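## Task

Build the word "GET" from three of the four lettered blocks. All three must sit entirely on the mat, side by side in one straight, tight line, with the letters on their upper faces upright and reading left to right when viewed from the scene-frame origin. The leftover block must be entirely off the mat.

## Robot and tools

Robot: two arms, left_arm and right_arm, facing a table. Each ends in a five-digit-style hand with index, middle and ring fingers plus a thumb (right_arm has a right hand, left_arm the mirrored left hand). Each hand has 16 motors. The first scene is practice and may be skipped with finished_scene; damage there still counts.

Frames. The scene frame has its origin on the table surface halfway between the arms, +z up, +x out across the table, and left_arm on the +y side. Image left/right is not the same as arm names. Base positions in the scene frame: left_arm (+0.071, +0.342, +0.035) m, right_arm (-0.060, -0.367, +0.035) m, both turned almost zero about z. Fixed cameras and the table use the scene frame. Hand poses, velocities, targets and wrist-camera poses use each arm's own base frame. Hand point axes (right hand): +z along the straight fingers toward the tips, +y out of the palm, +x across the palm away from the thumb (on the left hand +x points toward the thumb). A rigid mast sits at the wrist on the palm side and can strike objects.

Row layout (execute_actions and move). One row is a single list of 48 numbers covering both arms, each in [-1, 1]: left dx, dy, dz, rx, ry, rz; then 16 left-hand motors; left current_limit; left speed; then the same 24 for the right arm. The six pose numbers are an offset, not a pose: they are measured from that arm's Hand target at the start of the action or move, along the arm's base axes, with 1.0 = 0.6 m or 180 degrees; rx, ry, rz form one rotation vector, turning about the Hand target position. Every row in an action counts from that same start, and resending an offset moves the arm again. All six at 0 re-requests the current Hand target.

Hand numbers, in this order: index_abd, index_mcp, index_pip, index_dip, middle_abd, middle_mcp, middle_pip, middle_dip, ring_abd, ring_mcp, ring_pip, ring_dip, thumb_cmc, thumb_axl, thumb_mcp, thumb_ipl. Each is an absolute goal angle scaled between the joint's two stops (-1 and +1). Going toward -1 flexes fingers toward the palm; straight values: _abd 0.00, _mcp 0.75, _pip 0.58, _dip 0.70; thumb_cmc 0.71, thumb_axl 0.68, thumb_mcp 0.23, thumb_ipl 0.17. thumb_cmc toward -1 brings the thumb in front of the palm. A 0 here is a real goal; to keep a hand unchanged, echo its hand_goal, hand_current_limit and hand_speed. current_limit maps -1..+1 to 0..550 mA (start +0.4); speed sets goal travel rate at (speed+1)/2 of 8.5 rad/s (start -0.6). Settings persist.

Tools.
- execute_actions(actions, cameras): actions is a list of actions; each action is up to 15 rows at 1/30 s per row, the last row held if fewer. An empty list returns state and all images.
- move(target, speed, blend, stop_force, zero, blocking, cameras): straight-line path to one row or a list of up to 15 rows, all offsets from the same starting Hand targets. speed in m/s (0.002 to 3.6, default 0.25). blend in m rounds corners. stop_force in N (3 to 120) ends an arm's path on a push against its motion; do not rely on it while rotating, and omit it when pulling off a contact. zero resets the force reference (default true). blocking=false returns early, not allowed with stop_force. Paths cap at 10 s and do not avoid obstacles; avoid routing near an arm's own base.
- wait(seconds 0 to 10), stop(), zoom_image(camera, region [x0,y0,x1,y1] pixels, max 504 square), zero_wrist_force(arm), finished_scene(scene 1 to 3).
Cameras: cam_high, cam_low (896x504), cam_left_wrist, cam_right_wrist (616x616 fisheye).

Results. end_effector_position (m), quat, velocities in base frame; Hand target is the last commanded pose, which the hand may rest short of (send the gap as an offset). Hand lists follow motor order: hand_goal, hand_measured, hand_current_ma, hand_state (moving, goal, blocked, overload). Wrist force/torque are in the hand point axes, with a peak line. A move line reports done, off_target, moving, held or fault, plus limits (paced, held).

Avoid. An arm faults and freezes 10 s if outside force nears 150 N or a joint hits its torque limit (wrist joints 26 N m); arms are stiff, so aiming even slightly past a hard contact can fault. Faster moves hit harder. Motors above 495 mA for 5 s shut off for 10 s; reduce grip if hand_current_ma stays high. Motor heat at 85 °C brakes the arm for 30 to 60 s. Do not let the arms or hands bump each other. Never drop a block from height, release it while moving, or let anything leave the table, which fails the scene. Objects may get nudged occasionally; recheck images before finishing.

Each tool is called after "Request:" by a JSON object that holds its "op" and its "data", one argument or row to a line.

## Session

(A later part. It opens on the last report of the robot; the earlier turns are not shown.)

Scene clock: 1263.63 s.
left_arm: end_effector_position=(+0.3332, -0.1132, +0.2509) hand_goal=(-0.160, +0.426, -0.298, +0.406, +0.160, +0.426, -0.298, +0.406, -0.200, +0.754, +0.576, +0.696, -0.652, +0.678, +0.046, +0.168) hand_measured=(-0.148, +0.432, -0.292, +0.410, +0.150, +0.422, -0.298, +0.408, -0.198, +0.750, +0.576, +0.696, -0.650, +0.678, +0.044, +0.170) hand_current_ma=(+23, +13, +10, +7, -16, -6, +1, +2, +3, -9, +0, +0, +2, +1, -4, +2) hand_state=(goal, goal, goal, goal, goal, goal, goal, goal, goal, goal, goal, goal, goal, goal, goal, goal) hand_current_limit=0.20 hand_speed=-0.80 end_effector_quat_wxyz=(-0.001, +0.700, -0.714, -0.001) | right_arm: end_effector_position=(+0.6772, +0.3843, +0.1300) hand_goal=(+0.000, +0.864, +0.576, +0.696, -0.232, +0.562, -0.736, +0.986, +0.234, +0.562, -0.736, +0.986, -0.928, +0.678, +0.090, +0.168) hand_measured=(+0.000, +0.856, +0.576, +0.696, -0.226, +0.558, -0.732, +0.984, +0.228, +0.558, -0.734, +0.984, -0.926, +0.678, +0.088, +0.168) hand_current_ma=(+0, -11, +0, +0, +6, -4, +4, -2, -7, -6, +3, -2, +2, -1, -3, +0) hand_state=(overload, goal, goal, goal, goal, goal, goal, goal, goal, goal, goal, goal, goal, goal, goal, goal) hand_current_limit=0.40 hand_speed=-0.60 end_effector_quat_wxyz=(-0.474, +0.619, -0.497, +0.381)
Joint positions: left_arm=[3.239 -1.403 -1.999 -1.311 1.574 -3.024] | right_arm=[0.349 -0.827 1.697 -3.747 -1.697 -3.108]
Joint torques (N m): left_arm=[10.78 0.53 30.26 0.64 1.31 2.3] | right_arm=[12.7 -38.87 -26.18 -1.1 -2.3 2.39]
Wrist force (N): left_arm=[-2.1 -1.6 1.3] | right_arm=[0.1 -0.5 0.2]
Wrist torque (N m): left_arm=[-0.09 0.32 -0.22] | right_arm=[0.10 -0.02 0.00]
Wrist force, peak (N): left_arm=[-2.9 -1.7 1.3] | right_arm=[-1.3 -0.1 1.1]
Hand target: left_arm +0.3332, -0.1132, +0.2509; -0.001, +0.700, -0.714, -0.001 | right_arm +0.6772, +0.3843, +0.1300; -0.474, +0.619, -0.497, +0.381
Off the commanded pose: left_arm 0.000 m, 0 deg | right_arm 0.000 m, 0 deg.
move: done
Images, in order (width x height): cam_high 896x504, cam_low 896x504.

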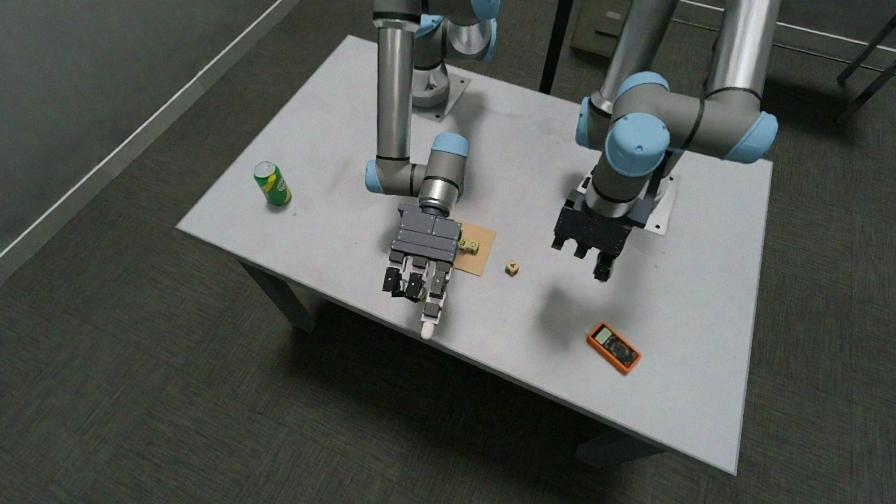

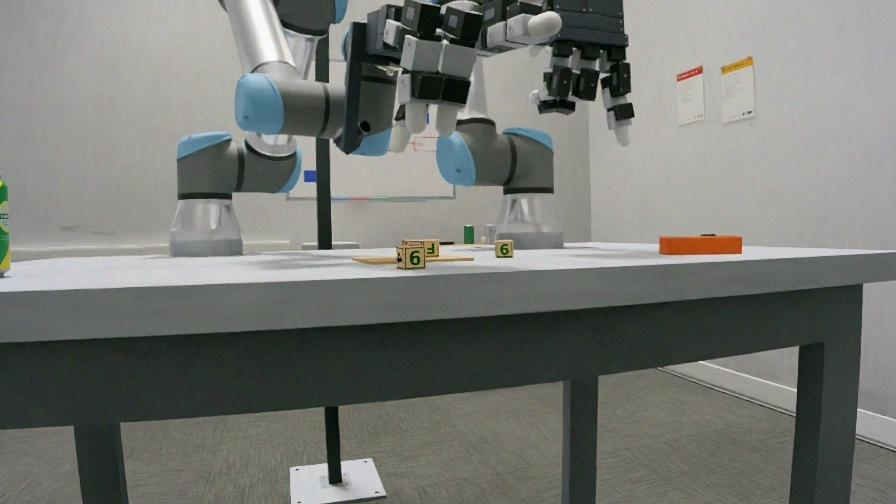

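Request:
{"op": "move", "data": {
  "target": [0,0,0,0,0,0,-0.16,0.425,-0.299,0.406,0.16,0.425,-0.299,0.406,-0.2,0.754,0.576,0.696,-0.653,0.678,0.045,0.168,0.2,-0.8,0,0.0033,-0.15,0,0,0,0,0.863,0.576,0.696,-0.233,0.562,-0.737,0.986,0.233,0.562,-0.737,0.986,-0.945,0.678,0.09,0.168,0.4,-0.6],
  "speed": 0.12
}}

Request:
{"op": "move", "data": {
  "target": [0,0,0,0,0,0,-0.16,0.425,-0.299,0.406,0.16,0.425,-0.299,0.406,-0.2,0.754,0.576,0.696,-0.653,0.678,0.045,0.168,0.2,-0.8,0,0,-0.0633,0,0,0,0,0.863,0.576,0.696,-0.233,0.562,-0.737,0.986,0.233,0.562,-0.737,0.986,-0.945,0.678,0.09,0.168,0.4,-0.6],
  "speed": 0.03,
  "stop_force": 5,
  "cameras": ["cam_high", "cam_low", "cam_right_wrist"]
}}

Request:
{"op": "zoom_image", "data": {
  "camera": "cam_low",
  "region": [370, 200, 450, 280]
}}

Request:
{"op": "zoom_image", "data": {
  "camera": "cam_high",
  "region": [390, 240, 460, 310]
}}

Scene clock: 1310.77 s.
left_arm: end_effector_position=(+0.3332, -0.1132, +0.2509) hand_goal=(-0.160, +0.426, -0.298, +0.406, +0.160, +0.426, -0.298, +0.406, -0.200, +0.754, +0.576, +0.696, -0.652, +0.678, +0.046, +0.168) hand_measured=(-0.148, +0.432, -0.292, +0.410, +0.150, +0.422, -0.298, +0.408, -0.198, +0.750, +0.576, +0.696, -0.650, +0.678, +0.044, +0.170) hand_current_ma=(+23, +13, +10, +7, -16, -6, +1, +2, +3, -9, +0, +0, +2, +1, -4, +2) hand_state=(goal, goal, goal, goal, goal, goal, goal, goal, goal, goal, goal, goal, goal, goal, goal, goal) hand_current_limit=0.20 hand_speed=-0.80 end_effector_quat_wxyz=(-0.001, +0.700, -0.714, -0.001) | right_arm: end_effector_position=(+0.6772, +0.3863, +0.0401) hand_goal=(+0.000, +0.864, +0.576, +0.696, -0.232, +0.562, -0.736, +0.986, +0.234, +0.562, -0.736, +0.986, -0.944, +0.678, +0.090, +0.168) hand_measured=(+0.000, +0.856, +0.576, +0.696, -0.226, +0.558, -0.732, +0.984, +0.228, +0.558, -0.734, +0.984, -0.936, +0.678, +0.088, +0.168) hand_current_ma=(+0, -11, +0, +0, +6, -4, +3, -2, -7, -6, +3, -2, +13, -1, -3, +0) hand_state=(overload, goal, goal, goal, goal, goal, goal, goal, goal, goal, goal, goal, goal, goal, goal, goal) hand_current_limit=0.40 hand_speed=-0.60 end_effector_quat_wxyz=(-0.474, +0.619, -0.497, +0.381)
Joint positions: left_arm=[3.239 -1.403 -1.999 -1.311 1.574 -3.024] | right_arm=[0.352 -0.652 1.676 -3.9 -1.701 -3.107]
Joint torques (N m): left_arm=[10.31 -0.08 30.62 0.58 1.24 2.06] | right_arm=[12.54 -41.32 -22.57 -4.32 -2.13 2.3]
Wrist force (N): left_arm=[-2.0 -1.8 1.2] | right_arm=[-0.2 -0.8 0.5]
Wrist torque (N m): left_arm=[-0.10 0.30 -0.21] | right_arm=[0.03 0.03 -0.07]
Wrist force, peak (N): left_arm=[-2.4 -2.0 1.6] | right_arm=[0.0 -1.3 0.1]
Hand target: left_arm +0.3332, -0.1132, +0.2509; -0.001, +0.700, -0.714, -0.001 | right_arm +0.6772, +0.3863, +0.0400; -0.474, +0.619, -0.497, +0.381
Off the commanded pose: left_arm 0.000 m, 0 deg | right_arm 0.000 m, 0 deg.
move: done

Scene clock: 1312.93 s.
left_arm: end_effector_position=(+0.3332, -0.1132, +0.2509) hand_goal=(-0.160, +0.426, -0.298, +0.406, +0.160, +0.426, -0.298, +0.406, -0.200, +0.754, +0.576, +0.696, -0.652, +0.678, +0.046, +0.168) hand_measured=(-0.148, +0.432, -0.292, +0.410, +0.150, +0.422, -0.298, +0.408, -0.198, +0.750, +0.576, +0.696, -0.650, +0.678, +0.044, +0.170) hand_current_ma=(+23, +13, +10, +7, -16, -6, +1, +2, +3, -9, +0, +0, +2, +1, -4, +2) hand_state=(goal, goal, goal, goal, goal, goal, goal, goal, goal, goal, goal, goal, goal, goal, goal, goal) hand_current_limit=0.20 hand_speed=-0.80 end_effector_quat_wxyz=(-0.001, +0.700, -0.714, -0.001) | right_arm: end_effector_position=(+0.6772, +0.3863, +0.0020) hand_goal=(+0.000, +0.864, +0.576, +0.696, -0.232, +0.562, -0.736, +0.986, +0.234, +0.562, -0.736, +0.986, -0.944, +0.678, +0.090, +0.168) hand_measured=(+0.000, +0.856, +0.576, +0.696, -0.226, +0.558, -0.732, +0.984, +0.228, +0.558, -0.734, +0.984, -0.936, +0.678, +0.088, +0.168) hand_current_ma=(+0, -11, +0, +0, +6, -4, +3, -2, -7, -6, +3, -2, +13, -1, -3, +0) hand_state=(overload, goal, goal, goal, goal, goal, goal, goal, goal, goal, goal, goal, goal, goal, goal, goal) hand_current_limit=0.40 hand_speed=-0.60 end_effector_quat_wxyz=(-0.474, +0.619, -0.497, +0.381)
Joint positions: left_arm=[3.239 -1.403 -1.999 -1.311 1.574 -3.024] | right_arm=[0.352 -0.574 1.653 -3.956 -1.701 -3.107]
Joint torques (N m): left_arm=[11.01 0.25 30.12 0.53 1.4 2.09] | right_arm=[9.92 -42.01 -22.54 -4.48 -1.48 2.14]
Wrist force (N): left_arm=[-2.1 -1.6 1.7] | right_arm=[0.0 -0.7 0.3]
Wrist torque (N m): left_arm=[-0.11 0.33 -0.22] | right_arm=[0.06 0.00 -0.03]
Wrist force, peak (N): left_arm=[-2.5 -1.8 1.4] | right_arm=[0.0 -1.1 0.3]
Hand target: left_arm +0.3332, -0.1132, +0.2509; -0.001, +0.700, -0.714, -0.001 | right_arm +0.6772, +0.3863, +0.0020; -0.474, +0.619, -0.497, +0.381
Off the commanded pose: left_arm 0.000 m, 0 deg | right_arm 0.000 m, 0 deg.
move: done
camera_calibration:
cam_right_wrist: T_world_to_cam=[[-0.301319, 0.697715, -0.649923, -0.0329115], [-0.67645, 0.323968, 0.661408, 0.284657], [0.672029, 0.638935, 0.374352, -0.572348], [0, 0, 0, 1]] pos_world=[0.567273, 0.296437, 0.00459533]
Images, in order (width x height): cam_high 896x504, cam_low 896x504, cam_right_wrist 616x616.

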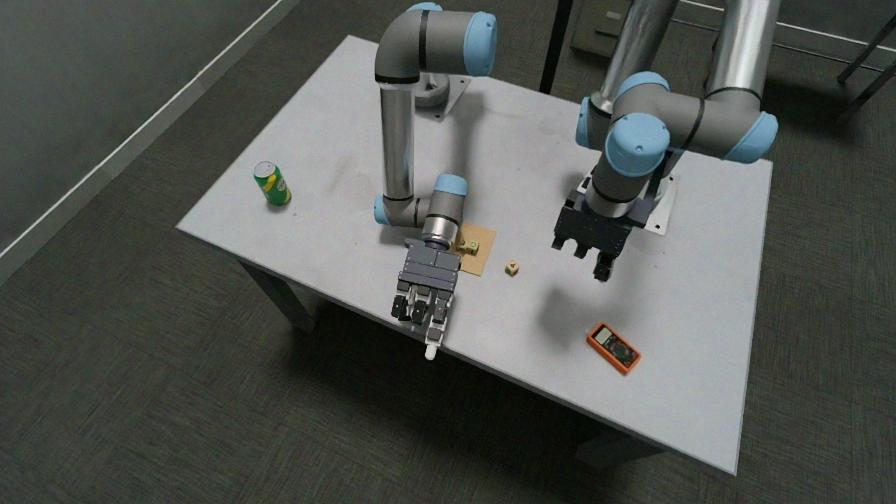

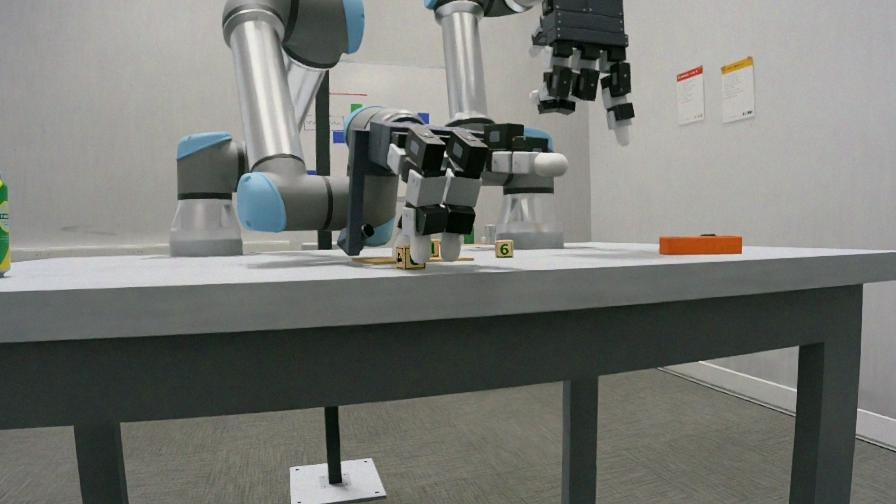

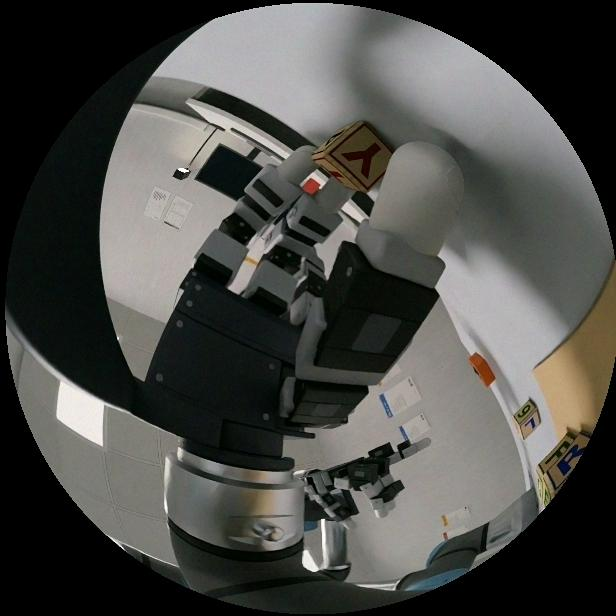

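Scaled by 6.300 from the camera's 896x504 image, which has a finer 1280x720 frame.

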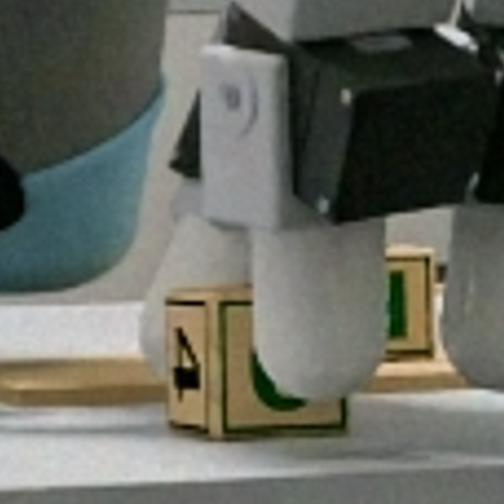

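Scaled by 7.200 from the camera's 896x504 image, which has a finer 1280x720 frame.

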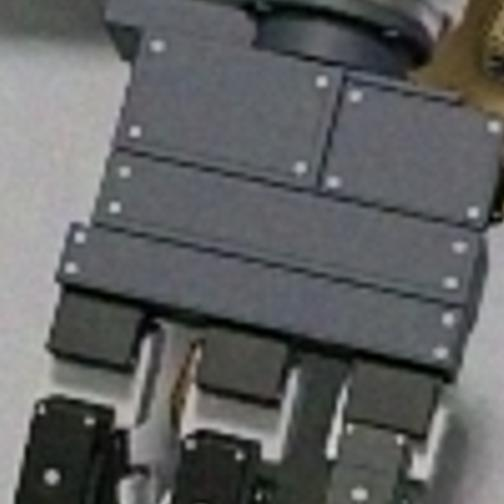

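Request:
{"op": "zoom_image", "data": {
  "camera": "cam_low",
  "region": [380, 190, 490, 290]
}}

Request:
{"op": "zoom_image", "data": {
  "camera": "cam_right_wrist",
  "region": [230, 80, 480, 330]
}}

Scaled by 4.582 from the camera's 896x504 image, which has a finer 1280x720 frame.

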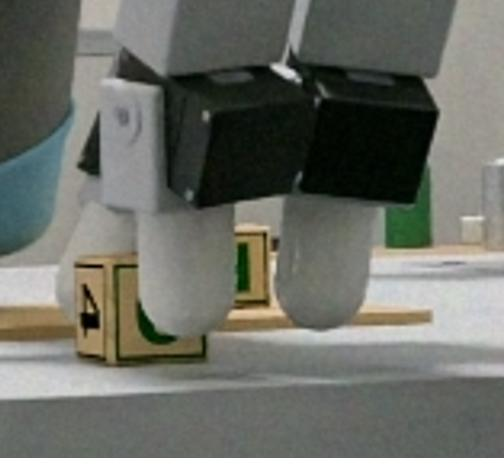

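Scaled by 2.016 from the camera's 616x616 image, which has a finer 880x880 frame.

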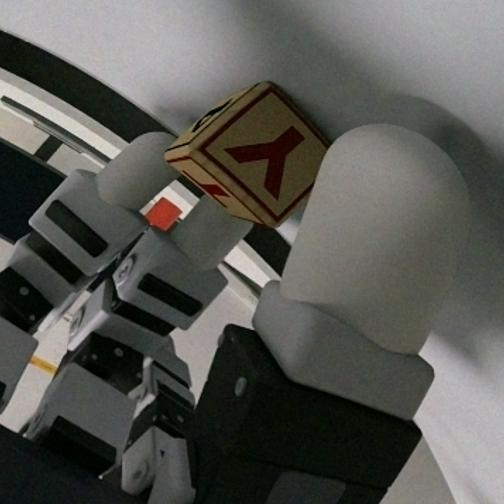

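Request:
{"op": "move", "data": {
  "target": [
    [0,0,0,0,0,0,-0.16,0.425,-0.299,0.406,0.16,0.425,-0.299,0.406,-0.2,0.754,0.576,0.696,-0.653,0.678,0.045,0.168,0.2,-0.8,-0.0058,0.0018,0,0,0,0.0222,0,0.863,0.576,0.696,-0.233,0.562,-0.737,0.986,0.233,0.562,-0.737,0.986,-0.945,0.678,0.09,0.168,0.4,-0.6],
    [0,0,0,0,0,0,-0.16,0.425,-0.299,0.406,0.16,0.425,-0.299,0.406,-0.2,0.754,0.576,0.696,-0.653,0.678,0.045,0.168,0.2,-0.8,-0.0058,0.0018,0,0,0,0.0222,0,0.863,0.576,0.696,-0.233,0.2,-0.737,0.986,0.233,0.2,-0.737,0.986,-0.945,0.678,-0.19,0.168,0.0,-0.9],
    [0,0,0,0,0,0,-0.16,0.425,-0.299,0.406,0.16,0.425,-0.299,0.406,-0.2,0.754,0.576,0.696,-0.653,0.678,0.045,0.168,0.2,-0.8,-0.0058,0.0018,0.13,0,0,0.0222,0,0.863,0.576,0.696,-0.233,0.2,-0.737,0.986,0.233,0.2,-0.737,0.986,-0.945,0.678,-0.19,0.168,0.0,-0.9]
  ],
  "speed": [0.05,0.05,0.08],
  "cameras": ["cam_high", "cam_low", "cam_right_wrist"]
}}

Request:
{"op": "zoom_image", "data": {
  "camera": "cam_low",
  "region": [370, 150, 490, 270]
}}

Request:
{"op": "zoom_image", "data": {
  "camera": "cam_right_wrist",
  "region": [230, 80, 480, 330]
}}

Scene clock: 1363.93 s.
left_arm: end_effector_position=(+0.3332, -0.1132, +0.2509) hand_goal=(-0.160, +0.426, -0.298, +0.406, +0.160, +0.426, -0.298, +0.406, -0.200, +0.754, +0.576, +0.696, -0.652, +0.678, +0.046, +0.168) hand_measured=(-0.148, +0.432, -0.292, +0.410, +0.150, +0.422, -0.298, +0.408, -0.198, +0.750, +0.576, +0.696, -0.650, +0.678, +0.044, +0.170) hand_current_ma=(+23, +13, +10, +7, -16, -6, +1, +2, +3, -9, +0, +0, +2, +1, -4, +2) hand_state=(goal, goal, goal, goal, goal, goal, goal, goal, goal, goal, goal, goal, goal, goal, goal, goal) hand_current_limit=0.20 hand_speed=-0.80 end_effector_quat_wxyz=(-0.001, +0.700, -0.714, -0.001) | right_arm: end_effector_position=(+0.6738, +0.3874, +0.0799) hand_goal=(+0.000, +0.864, +0.576, +0.696, -0.232, +0.200, -0.736, +0.986, +0.234, +0.200, -0.736, +0.986, -0.944, +0.678, -0.190, +0.168) hand_measured=(+0.000, +0.856, +0.576, +0.696, -0.228, +0.238, -0.726, +0.990, +0.220, +0.248, -0.728, +0.990, -0.908, +0.692, -0.138, +0.182) hand_current_ma=(+0, -12, +0, +0, +5, +104, +15, +6, -21, +139, +14, +5, +89, +33, +203, +39) hand_state=(overload, goal, goal, goal, goal, blocked, goal, goal, goal, blocked, goal, goal, blocked, goal, blocked, goal) hand_current_limit=0.00 hand_speed=-0.90 end_effector_quat_wxyz=(-0.487, +0.636, -0.475, +0.364)
Joint positions: left_arm=[3.239 -1.403 -1.999 -1.311 1.574 -3.024] | right_arm=[0.331 -0.738 1.706 -3.847 -1.613 -3.131]
Joint torques (N m): left_arm=[10.29 0.71 29.75 0.65 1.42 1.99] | right_arm=[7.33 -62.02 -9.2 -0.6 -0.4 0.14]
Wrist force (N): left_arm=[-2.2 -1.8 1.2] | right_arm=[-0.1 -0.5 0.5]
Wrist torque (N m): left_arm=[-0.09 0.32 -0.22] | right_arm=[0.10 -0.01 0.09]
Wrist force, peak (N): left_arm=[-2.5 -1.8 1.3] | right_arm=[0.1 -5.8 -0.1]
Hand target: left_arm +0.3332, -0.1132, +0.2509; -0.001, +0.700, -0.714, -0.001 | right_arm +0.6738, +0.3874, +0.0800; -0.487, +0.636, -0.475, +0.364
Off the commanded pose: left_arm 0.000 m, 0 deg | right_arm 0.000 m, 0 deg.
move: done
camera_calibration:
cam_right_wrist: T_world_to_cam=[[-0.349257, 0.674978, -0.649942, 0.0570566], [-0.697351, 0.276063, 0.661431, 0.263089], [0.625877, 0.684247, 0.374279, -0.586266], [0, 0, 0, 1]] pos_world=[0.570323, 0.290009, 0.0824955]
Images, in order (width x height): cam_high 896x504, cam_low 896x504, cam_right_wrist 616x616.

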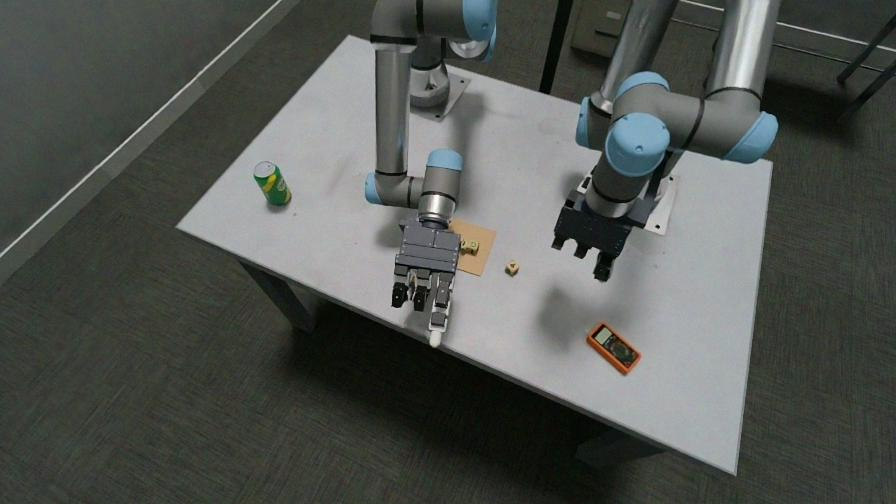

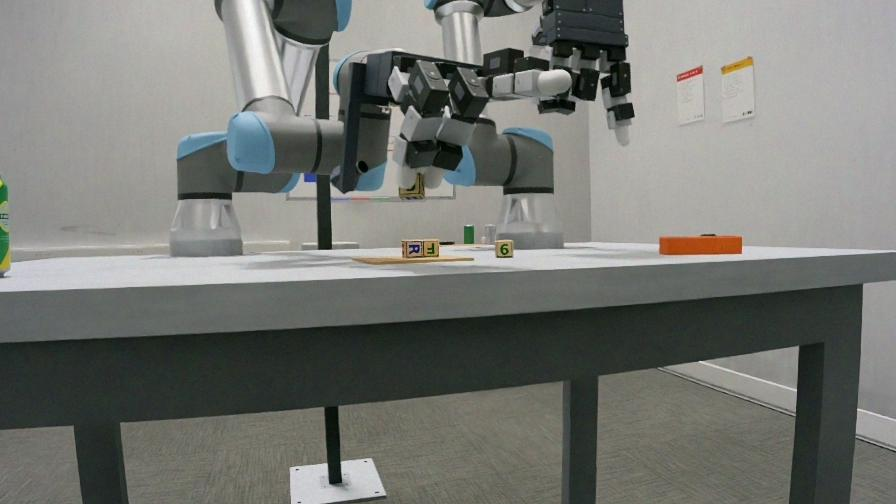

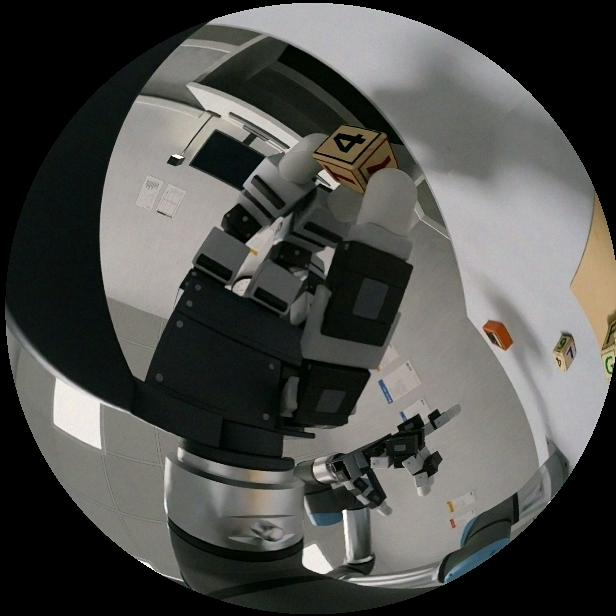

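Scaled by 4.200 from the camera's 896x504 image, which has a finer 1280x720 frame.

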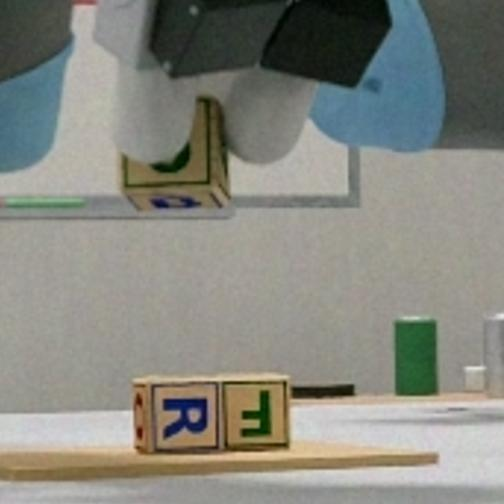

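Scaled by 2.016 from the camera's 616x616 image, which has a finer 880x880 frame.

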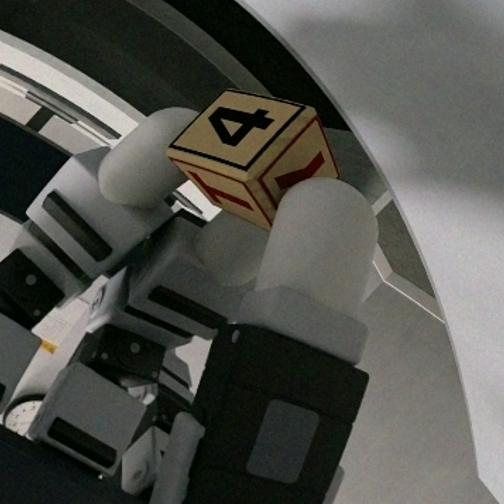

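Request:
{"op": "zoom_image", "data": {
  "camera": "cam_low",
  "region": [385, 160, 445, 220]
}}

Request:
{"op": "zoom_image", "data": {
  "camera": "cam_high",
  "region": [400, 240, 470, 310]
}}

Scaled by 8.400 from the camera's 896x504 image, which has a finer 1280x720 frame.

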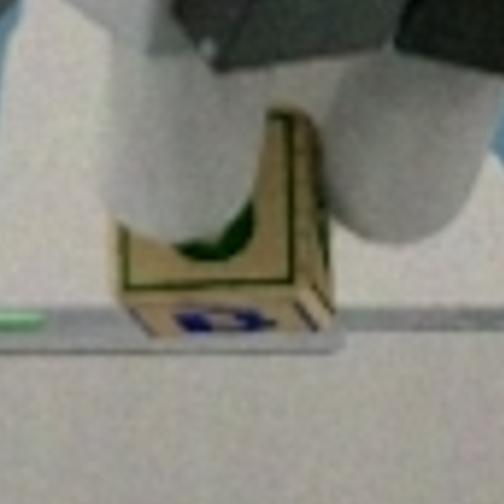

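Scaled by 7.200 from the camera's 896x504 image, which has a finer 1280x720 frame.

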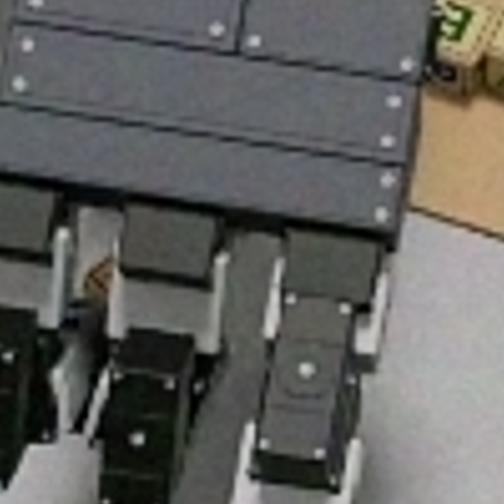

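Request:
{"op": "move", "data": {
  "target": [
    [0,0,0,0,0,0,-0.16,0.425,-0.299,0.406,0.16,0.425,-0.299,0.406,-0.2,0.754,0.576,0.696,-0.653,0.678,0.045,0.168,0.2,-0.8,-0.284,-0.0202,0,0,0,0.0667,0,0.863,0.576,0.696,-0.233,0.2,-0.737,0.986,0.233,0.2,-0.737,0.986,-0.945,0.678,-0.19,0.168,0.0,-0.9],
    [0,0,0,0,0,0,-0.16,0.425,-0.299,0.406,0.16,0.425,-0.299,0.406,-0.2,0.754,0.576,0.696,-0.653,0.678,0.045,0.168,0.2,-0.8,-0.284,-0.0202,-0.05,0,0,0.0667,0,0.863,0.576,0.696,-0.233,0.2,-0.737,0.986,0.233,0.2,-0.737,0.986,-0.945,0.678,-0.19,0.168,0.0,-0.9]
  ],
  "speed": [0.15,0.06],
  "blend": [0.01,0],
  "cameras": ["cam_high", "cam_low"]
}}

Request:
{"op": "zoom_image", "data": {
  "camera": "cam_low",
  "region": [360, 190, 460, 270]
}}

Request:
{"op": "zoom_image", "data": {
  "camera": "cam_high",
  "region": [420, 200, 510, 290]
}}

Scene clock: 1461.20 s.
left_arm: end_effector_position=(+0.3332, -0.1132, +0.2509) hand_goal=(-0.160, +0.426, -0.298, +0.406, +0.160, +0.426, -0.298, +0.406, -0.200, +0.754, +0.576, +0.696, -0.652, +0.678, +0.046, +0.168) hand_measured=(-0.148, +0.432, -0.292, +0.410, +0.150, +0.422, -0.298, +0.408, -0.198, +0.750, +0.576, +0.696, -0.650, +0.678, +0.044, +0.170) hand_current_ma=(+23, +13, +10, +7, -16, -6, +1, +2, +3, -9, +0, +0, +2, +1, -4, +2) hand_state=(goal, goal, goal, goal, goal, goal, goal, goal, goal, goal, goal, goal, goal, goal, goal, goal) hand_current_limit=0.20 hand_speed=-0.80 end_effector_quat_wxyz=(-0.001, +0.700, -0.714, -0.001) | right_arm: end_effector_position=(+0.5033, +0.3753, +0.0500) hand_goal=(+0.000, +0.864, +0.576, +0.696, -0.232, +0.200, -0.736, +0.986, +0.234, +0.200, -0.736, +0.986, -0.944, +0.678, -0.190, +0.168) hand_measured=(+0.000, +0.856, +0.576, +0.696, -0.228, +0.238, -0.726, +0.990, +0.220, +0.248, -0.728, +0.990, -0.908, +0.692, -0.138, +0.182) hand_current_ma=(+0, -12, +0, +0, +5, +102, +15, +6, -21, +136, +14, +5, +91, +34, +203, +39) hand_state=(overload, goal, goal, goal, goal, blocked, goal, goal, goal, blocked, goal, goal, blocked, goal, blocked, goal) hand_current_limit=0.00 hand_speed=-0.90 end_effector_quat_wxyz=(-0.523, +0.682, -0.406, +0.311)
Joint positions: left_arm=[3.239 -1.403 -1.999 -1.311 1.574 -3.024] | right_arm=[0.338 -0.831 2.162 -4.207 -1.417 -3.184]
Joint torques (N m): left_arm=[10.51 1.47 30.64 0.79 1.45 1.72] | right_arm=[-11.99 -30.63 -16.1 -4.23 2.28 0.41]
Wrist force (N): left_arm=[-2.2 -1.4 1.6] | right_arm=[0.0 -0.5 0.3]
Wrist torque (N m): left_arm=[-0.08 0.34 -0.22] | right_arm=[0.10 0.02 0.10]
Wrist force, peak (N): left_arm=[-2.4 -1.8 1.5] | right_arm=[-0.1 -0.9 1.3]
Hand target: left_arm +0.3332, -0.1132, +0.2509; -0.001, +0.700, -0.714, -0.001 | right_arm +0.5034, +0.3753, +0.0500; -0.523, +0.682, -0.406, +0.311
Off the commanded pose: left_arm 0.000 m, 0 deg | right_arm 0.000 m, 0 deg.
move: done
Images, in order (width x height): cam_high 896x504, cam_low 896x504.

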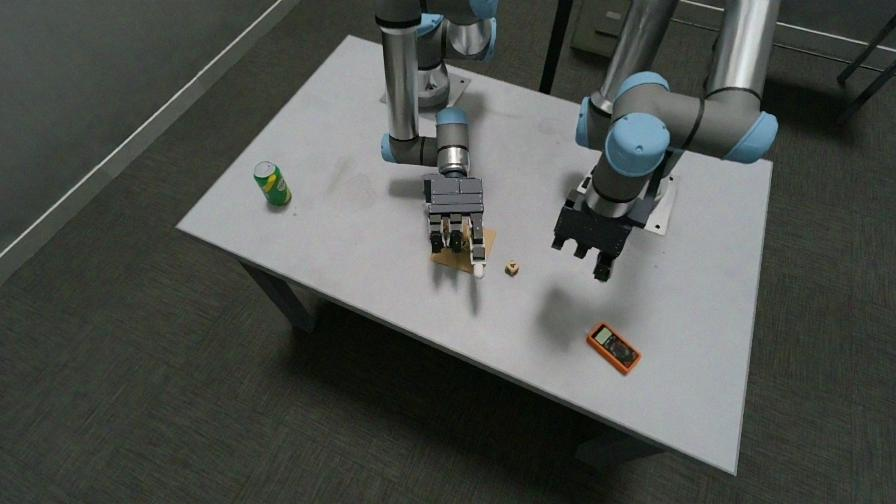

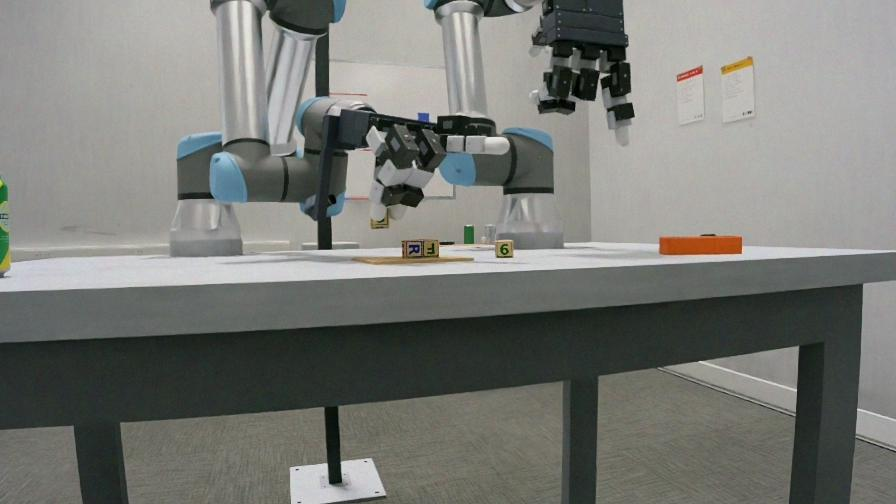

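Scaled by 5.040 from the camera's 896x504 image, which has a finer 1280x720 frame.

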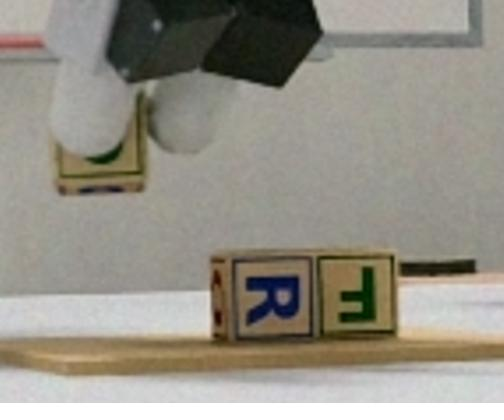

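Scaled by 5.600 from the camera's 896x504 image, which has a finer 1280x720 frame.

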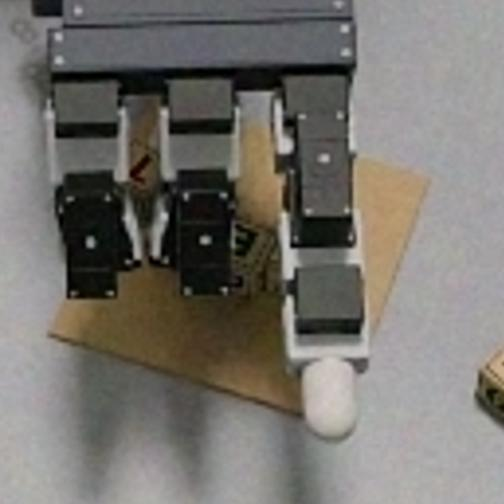

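Request:
{"op": "move", "data": {
  "target": [0,0,0,0,0,0,-0.16,0.425,-0.299,0.406,0.16,0.425,-0.299,0.406,-0.2,0.754,0.576,0.696,-0.653,0.678,0.045,0.168,0.2,-0.8,0,0,-0.09,0,0,0,0,0.863,0.576,0.696,-0.233,0.2,-0.737,0.986,0.233,0.2,-0.737,0.986,-0.945,0.678,-0.19,0.168,0.0,-0.9],
  "speed": 0.02,
  "stop_force": 4,
  "cameras": ["cam_high", "cam_low"]
}}

Request:
{"op": "zoom_image", "data": {
  "camera": "cam_low",
  "region": [360, 200, 460, 270]
}}

Scene clock: 1472.27 s.
left_arm: end_effector_position=(+0.3332, -0.1132, +0.2509) hand_goal=(-0.160, +0.426, -0.298, +0.406, +0.160, +0.426, -0.298, +0.406, -0.200, +0.754, +0.576, +0.696, -0.652, +0.678, +0.046, +0.168) hand_measured=(-0.148, +0.432, -0.292, +0.410, +0.150, +0.422, -0.298, +0.408, -0.198, +0.750, +0.576, +0.696, -0.650, +0.678, +0.044, +0.170) hand_current_ma=(+23, +13, +10, +7, -16, -6, +1, +2, +3, -9, +0, +0, +2, +1, -4, +2) hand_state=(goal, goal, goal, goal, goal, goal, goal, goal, goal, goal, goal, goal, goal, goal, goal, goal) hand_current_limit=0.20 hand_speed=-0.80 end_effector_quat_wxyz=(-0.001, +0.700, -0.714, -0.001) | right_arm: end_effector_position=(+0.5034, +0.3753, +0.0058) hand_goal=(+0.000, +0.864, +0.576, +0.696, -0.232, +0.200, -0.736, +0.986, +0.234, +0.200, -0.736, +0.986, -0.944, +0.678, -0.190, +0.168) hand_measured=(+0.000, +0.856, +0.576, +0.696, -0.226, +0.236, -0.728, +0.990, +0.218, +0.244, -0.728, +0.990, -0.906, +0.694, -0.140, +0.182) hand_current_ma=(+0, -12, +0, +0, +6, +96, +13, +6, -26, +121, +13, +5, +97, +37, +193, +39) hand_state=(overload, goal, goal, goal, goal, blocked, goal, goal, goal, blocked, goal, goal, blocked, goal, blocked, goal) hand_current_limit=0.00 hand_speed=-0.90 end_effector_quat_wxyz=(-0.523, +0.682, -0.406, +0.311)
Joint positions: left_arm=[3.239 -1.403 -1.999 -1.311 1.574 -3.024] | right_arm=[0.338 -0.709 2.134 -4.301 -1.417 -3.184]
Joint torques (N m): left_arm=[9.74 0.58 30.46 0.68 1.32 1.9] | right_arm=[-8.61 -53.83 -0.24 -1.05 2.24 -1.08]
Wrist force (N): left_arm=[-2.2 -1.8 1.2] | right_arm=[-0.1 -0.1 0.2]
Wrist torque (N m): left_arm=[-0.09 0.33 -0.22] | right_arm=[0.15 0.01 0.13]
Wrist force, peak (N): left_arm=[-2.5 -1.9 1.4] | right_arm=[0.8 -5.0 -0.2]
Hand target: left_arm +0.3332, -0.1132, +0.2509; -0.001, +0.700, -0.714, -0.001 | right_arm +0.5034, +0.3753, +0.0058; -0.523, +0.682, -0.406, +0.311 (not the last commanded pose)
Off the commanded pose: left_arm 0.000 m, 0 deg | right_arm 0.010 m, 0 deg.
move: contact (right_arm)
Images, in order (width x height): cam_high 896x504, cam_low 896x504.

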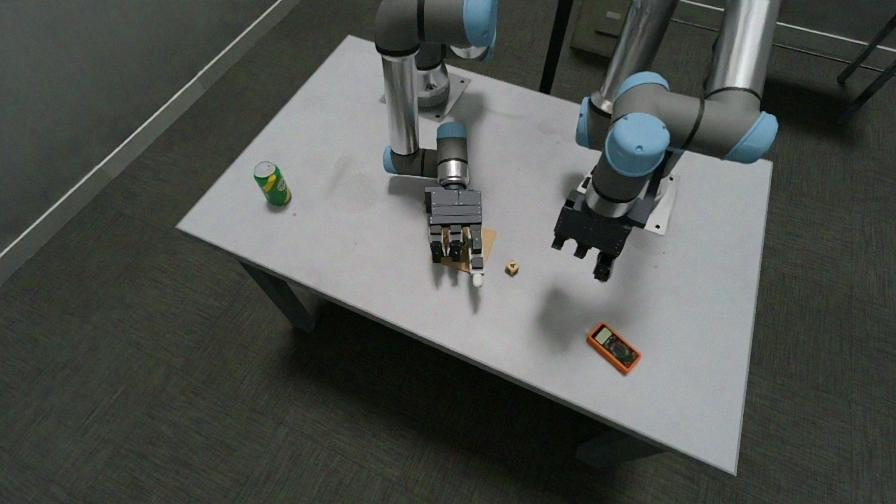

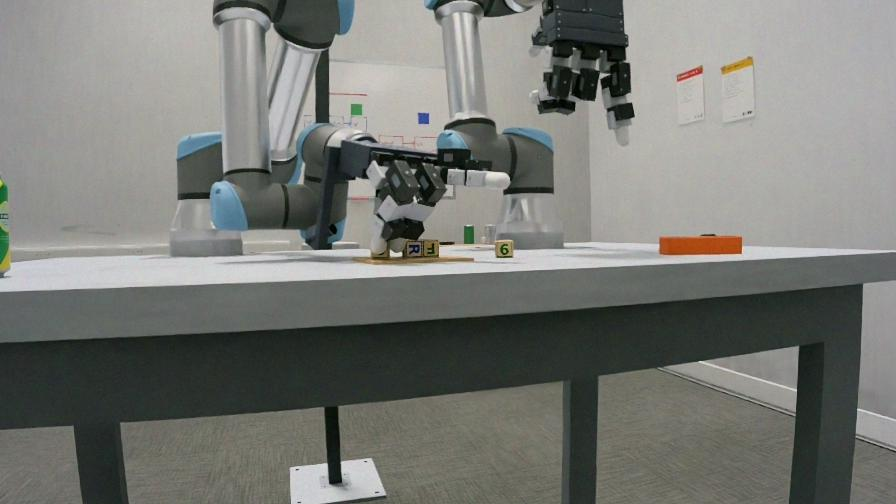

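Scaled by 5.040 from the camera's 896x504 image, which has a finer 1280x720 frame.

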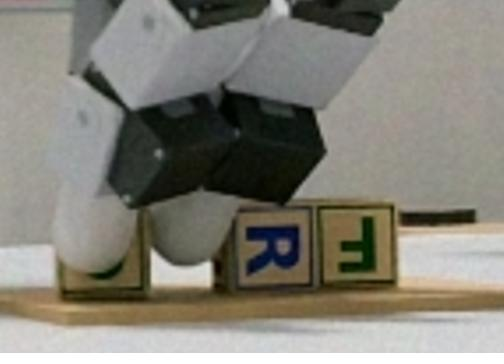

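Request:
{"op": "move", "data": {
  "target": [
    [0,0,0,0,0,0,-0.1,0.754,0.576,0.696,0.1,0.754,0.576,0.696,0,-0.479,0.576,0.696,0.714,0.678,0.226,0.168,0.4,-0.5,0,0,0,0,0,0,0,0.863,0.576,0.696,-0.233,0.5,-0.737,0.986,0.233,0.5,-0.737,0.986,-0.945,0.678,0.09,0.168,0.2,-0.8],
    [0,0,0,0,0,-0.15,-0.1,0.754,0.576,0.696,0.1,0.754,0.576,0.696,0,-0.479,0.576,0.696,0.714,0.678,0.226,0.168,0.4,-0.5,0,0,0.2,0,0,0,0,0.863,0.576,0.696,-0.233,0.5,-0.737,0.986,0.233,0.5,-0.737,0.986,-0.945,0.678,0.09,0.168,0.2,-0.8],
    [0,0,0,0,0,-0.5,-0.1,0.754,0.576,0.696,0.1,0.754,0.576,0.696,0,-0.479,0.576,0.696,0.714,0.678,0.226,0.168,0.4,-0.5,-0.15,-0.45,0.25,0,0,0,0,0.863,0.576,0.696,-0.233,0.5,-0.737,0.986,0.233,0.5,-0.737,0.986,-0.945,0.678,0.09,0.168,0.2,-0.8]
  ],
  "speed": [0.05,0.15,0.3],
  "blend": [0,0.02,0],
  "cameras": ["cam_high", "cam_low"]
}}

Request:
{"op": "zoom_image", "data": {
  "camera": "cam_high",
  "region": [435, 222, 485, 272]
}}

Request:
{"op": "zoom_image", "data": {
  "camera": "cam_low",
  "region": [360, 200, 460, 270]
}}

Request:
{"op": "zoom_image", "data": {
  "camera": "cam_high",
  "region": [420, 205, 530, 285]
}}

Scene clock: 1512.00 s.
left_arm: end_effector_position=(+0.3332, -0.1132, +0.2509) hand_goal=(-0.100, +0.754, +0.576, +0.696, +0.100, +0.754, +0.576, +0.696, +0.000, -0.478, +0.576, +0.696, +0.714, +0.678, +0.226, +0.168) hand_measured=(-0.094, +0.752, +0.574, +0.694, +0.094, +0.752, +0.570, +0.694, -0.002, -0.456, +0.576, +0.696, +0.712, +0.678, +0.216, +0.168) hand_current_ma=(+10, -2, -3, -3, -10, -3, -9, -3, -3, +54, +0, +0, -3, +1, -27, +1) hand_state=(goal, goal, goal, goal, goal, goal, goal, goal, goal, blocked, goal, goal, goal, goal, goal, goal) hand_current_limit=0.40 hand_speed=-0.50 end_effector_quat_wxyz=(+0.001, +0.010, +1.000, +0.000) | right_arm: end_effector_position=(+0.4134, +0.1053, +0.1558) hand_goal=(+0.000, +0.864, +0.576, +0.696, -0.232, +0.500, -0.736, +0.986, +0.234, +0.500, -0.736, +0.986, -0.944, +0.678, +0.090, +0.168) hand_measured=(+0.000, +0.856, +0.576, +0.696, -0.228, +0.484, -0.734, +0.988, +0.228, +0.490, -0.730, +0.990, -0.936, +0.682, +0.088, +0.170) hand_current_ma=(+0, -12, +0, +0, +4, -31, +2, +2, -7, -18, +8, +4, +14, +5, -3, +3) hand_state=(overload, goal, goal, goal, goal, goal, goal, goal, goal, goal, goal, goal, goal, goal, goal, goal) hand_current_limit=0.20 hand_speed=-0.80 end_effector_quat_wxyz=(-0.523, +0.682, -0.406, +0.311)
Joint positions: left_arm=[2.964 -1.341 -2.048 -1.32 1.572 -1.728] | right_arm=[-0.605 -1.475 2.739 -3.869 -0.533 -3.616]
Joint torques (N m): left_arm=[-6.66 27.43 11.68 0.72 -1.06 2.21] | right_arm=[-11.94 -25.8 -4.5 -0.62 3.13 -2.09]
Wrist force (N): left_arm=[-2.0 -1.4 1.3] | right_arm=[0.2 -0.5 0.3]
Wrist torque (N m): left_arm=[-0.12 0.24 -0.21] | right_arm=[0.09 -0.03 0.15]
Wrist force, peak (N): left_arm=[-2.3 -2.2 1.6] | right_arm=[-0.5 -0.9 1.0]
Hand target: left_arm +0.3332, -0.1132, +0.2509; +0.001, +0.010, +1.000, +0.000 | right_arm +0.4134, +0.1053, +0.1558; -0.523, +0.682, -0.406, +0.311
Off the commanded pose: left_arm 0.000 m, 0 deg | right_arm 0.000 m, 0 deg.
move: done
Images, in order (width x height): cam_high 896x504, cam_low 896x504.

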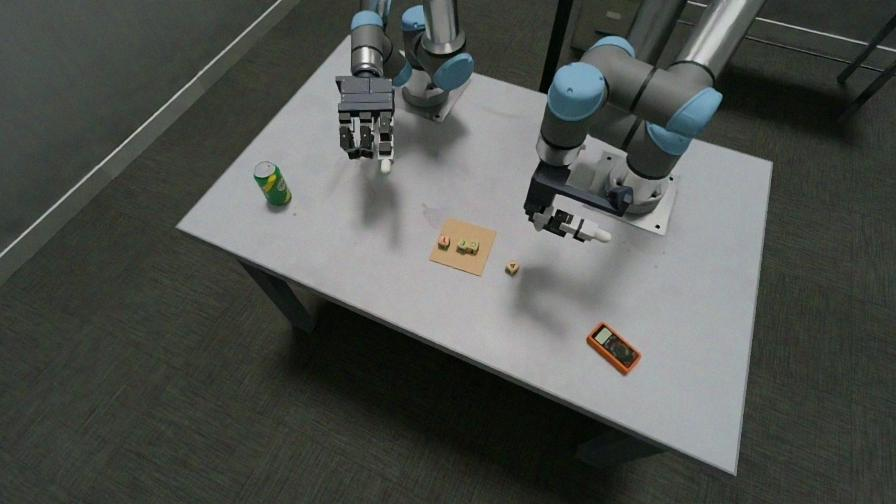

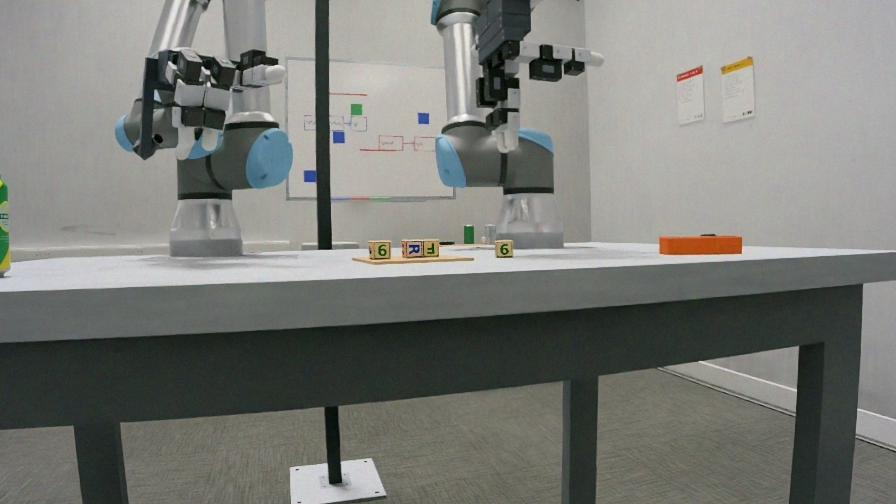

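Scaled by 10.080 from the camera's 896x504 image, which has a finer 1280x720 frame.

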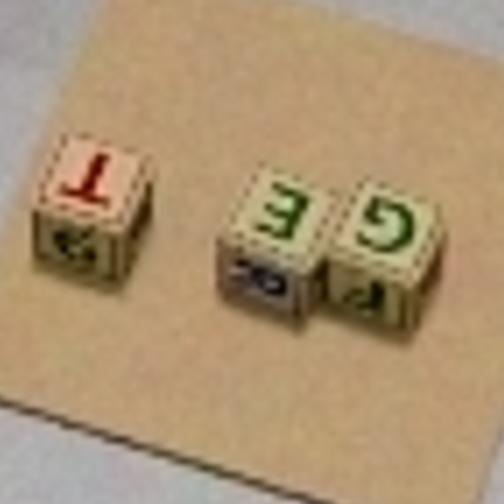

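Scaled by 5.040 from the camera's 896x504 image, which has a finer 1280x720 frame.

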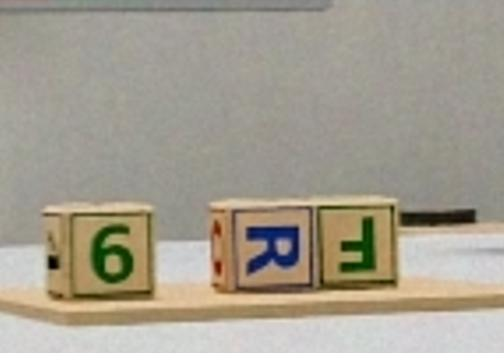

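Scaled by 4.582 from the camera's 896x504 image, which has a finer 1280x720 frame.

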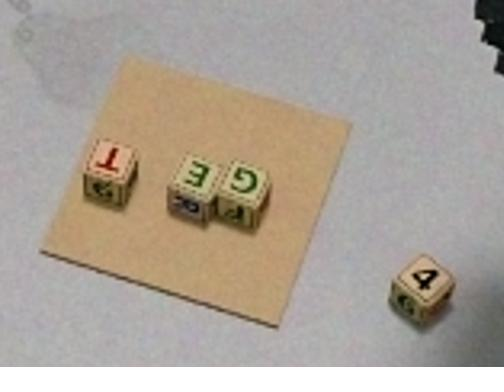

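Request:
{"op": "move", "data": {
  "target": [
    [0.0062,-0.3868,-0.1515,0,0,0.5389,-0.1,0.754,0.576,0.696,0.1,0.754,0.576,0.696,0,-0.479,0.576,0.696,0.714,0.678,0.226,0.168,0.4,-0.5,0,-0.25,0,0,0,0,0,0.863,0.576,0.696,-0.233,0.5,-0.737,0.986,0.233,0.5,-0.737,0.986,-0.945,0.678,0.09,0.168,0.2,-0.8],
    [0.0062,-0.3868,-0.2632,0,0,0.5389,-0.1,0.754,0.576,0.696,0.1,0.754,0.576,0.696,0,-0.479,0.576,0.696,0.714,0.678,0.226,0.168,0.4,-0.5,0,-0.25,0,0,0,0,0,0.863,0.576,0.696,-0.233,0.5,-0.737,0.986,0.233,0.5,-0.737,0.986,-0.945,0.678,0.09,0.168,0.2,-0.8]
  ],
  "speed": [0.35,0.1],
  "blend": [0.005,0],
  "cameras": ["cam_high", "cam_low"]
}}

Request:
{"op": "zoom_image", "data": {
  "camera": "cam_high",
  "region": [435, 212, 495, 272]
}}

Request:
{"op": "zoom_image", "data": {
  "camera": "cam_low",
  "region": [360, 190, 460, 270]
}}

Scene clock: 1593.97 s.
left_arm: end_effector_position=(+0.3370, -0.3452, +0.0930) hand_goal=(-0.100, +0.754, +0.576, +0.696, +0.100, +0.754, +0.576, +0.696, +0.000, -0.478, +0.576, +0.696, +0.714, +0.678, +0.226, +0.168) hand_measured=(-0.094, +0.752, +0.574, +0.694, +0.094, +0.752, +0.570, +0.694, -0.002, -0.458, +0.576, +0.696, +0.712, +0.678, +0.216, +0.168) hand_current_ma=(+10, -2, -2, -3, -10, -3, -9, -3, -3, +54, +0, +0, -3, +1, -27, +1) hand_state=(goal, goal, goal, goal, goal, goal, goal, goal, goal, blocked, goal, goal, goal, goal, goal, goal) hand_current_limit=0.40 hand_speed=-0.50 end_effector_quat_wxyz=(-0.001, +0.742, -0.670, -0.001) | right_arm: end_effector_position=(+0.4134, -0.0447, +0.1558) hand_goal=(+0.000, +0.864, +0.576, +0.696, -0.232, +0.500, -0.736, +0.986, +0.234, +0.500, -0.736, +0.986, -0.944, +0.678, +0.090, +0.168) hand_measured=(+0.000, +0.856, +0.576, +0.696, -0.228, +0.484, -0.734, +0.988, +0.228, +0.490, -0.730, +0.990, -0.936, +0.682, +0.088, +0.170) hand_current_ma=(+0, -12, +0, +0, +4, -31, +2, +2, -7, -18, +8, +4, +14, +5, -3, +3) hand_state=(overload, goal, goal, goal, goal, goal, goal, goal, goal, goal, goal, goal, goal, goal, goal, goal) hand_current_limit=0.20 hand_speed=-0.80 end_effector_quat_wxyz=(-0.523, +0.682, -0.406, +0.311)
Joint positions: left_arm=[2.755 -1.823 -2.013 -0.878 1.573 -3.631] | right_arm=[-1.039 -1.803 2.64 -2.536 -0.265 -4.581]
Joint torques (N m): left_arm=[-10.72 16.29 8.14 3.2 -1.1 -2.65] | right_arm=[-12.35 -19.04 -26.22 -1.16 4.22 -2.14]
Wrist force (N): left_arm=[-2.3 -1.3 1.1] | right_arm=[0.3 -0.7 0.4]
Wrist torque (N m): left_arm=[-0.09 0.28 -0.11] | right_arm=[0.08 -0.05 0.17]
Wrist force, peak (N): left_arm=[-2.5 -1.8 1.6] | right_arm=[0.1 -1.0 0.6]
Hand target: left_arm +0.3370, -0.3452, +0.0930; -0.001, +0.742, -0.670, -0.001 | right_arm +0.4134, -0.0447, +0.1558; -0.523, +0.682, -0.406, +0.311
Off the commanded pose: left_arm 0.000 m, 0 deg | right_arm 0.000 m, 0 deg.
move: done
Images, in order (width x height): cam_high 896x504, cam_low 896x504.

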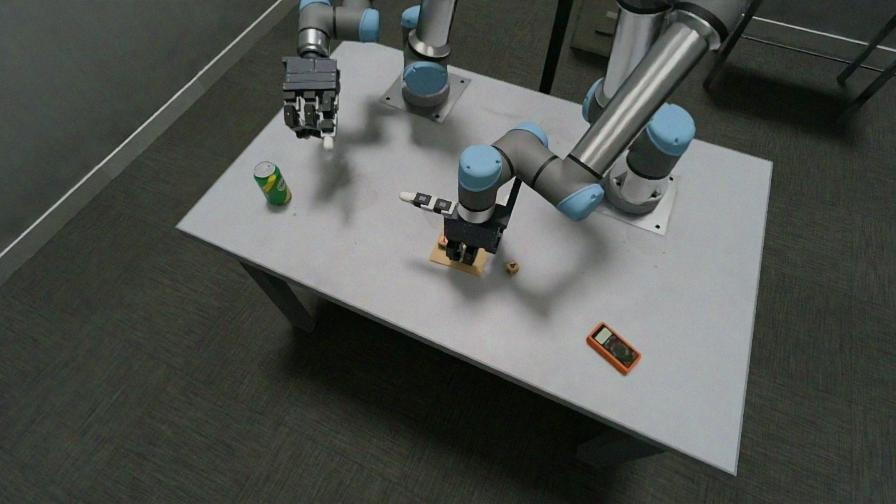

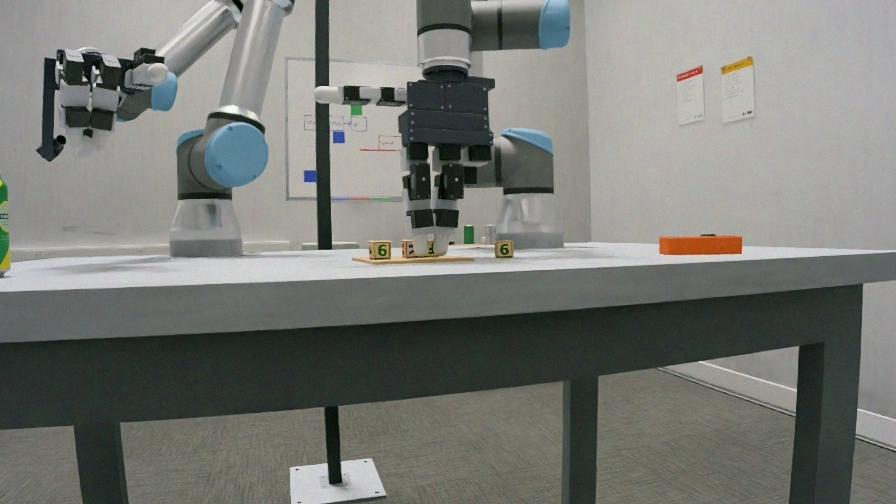

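Scaled by 8.400 from the camera's 896x504 image, which has a finer 1280x720 frame.

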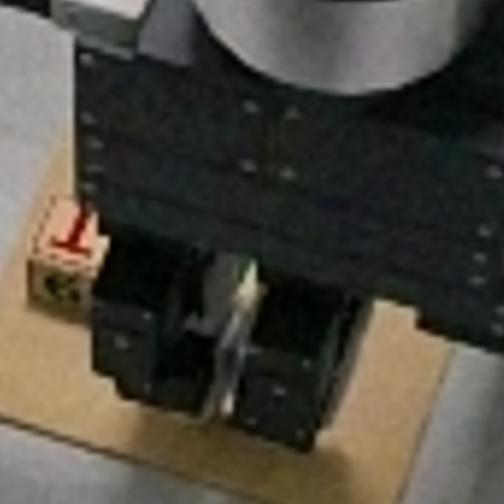

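Scaled by 5.040 from the camera's 896x504 image, which has a finer 1280x720 frame.

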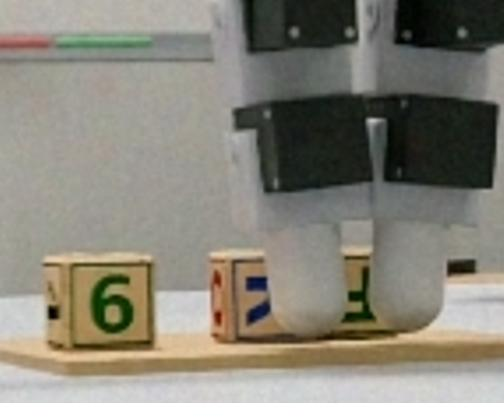

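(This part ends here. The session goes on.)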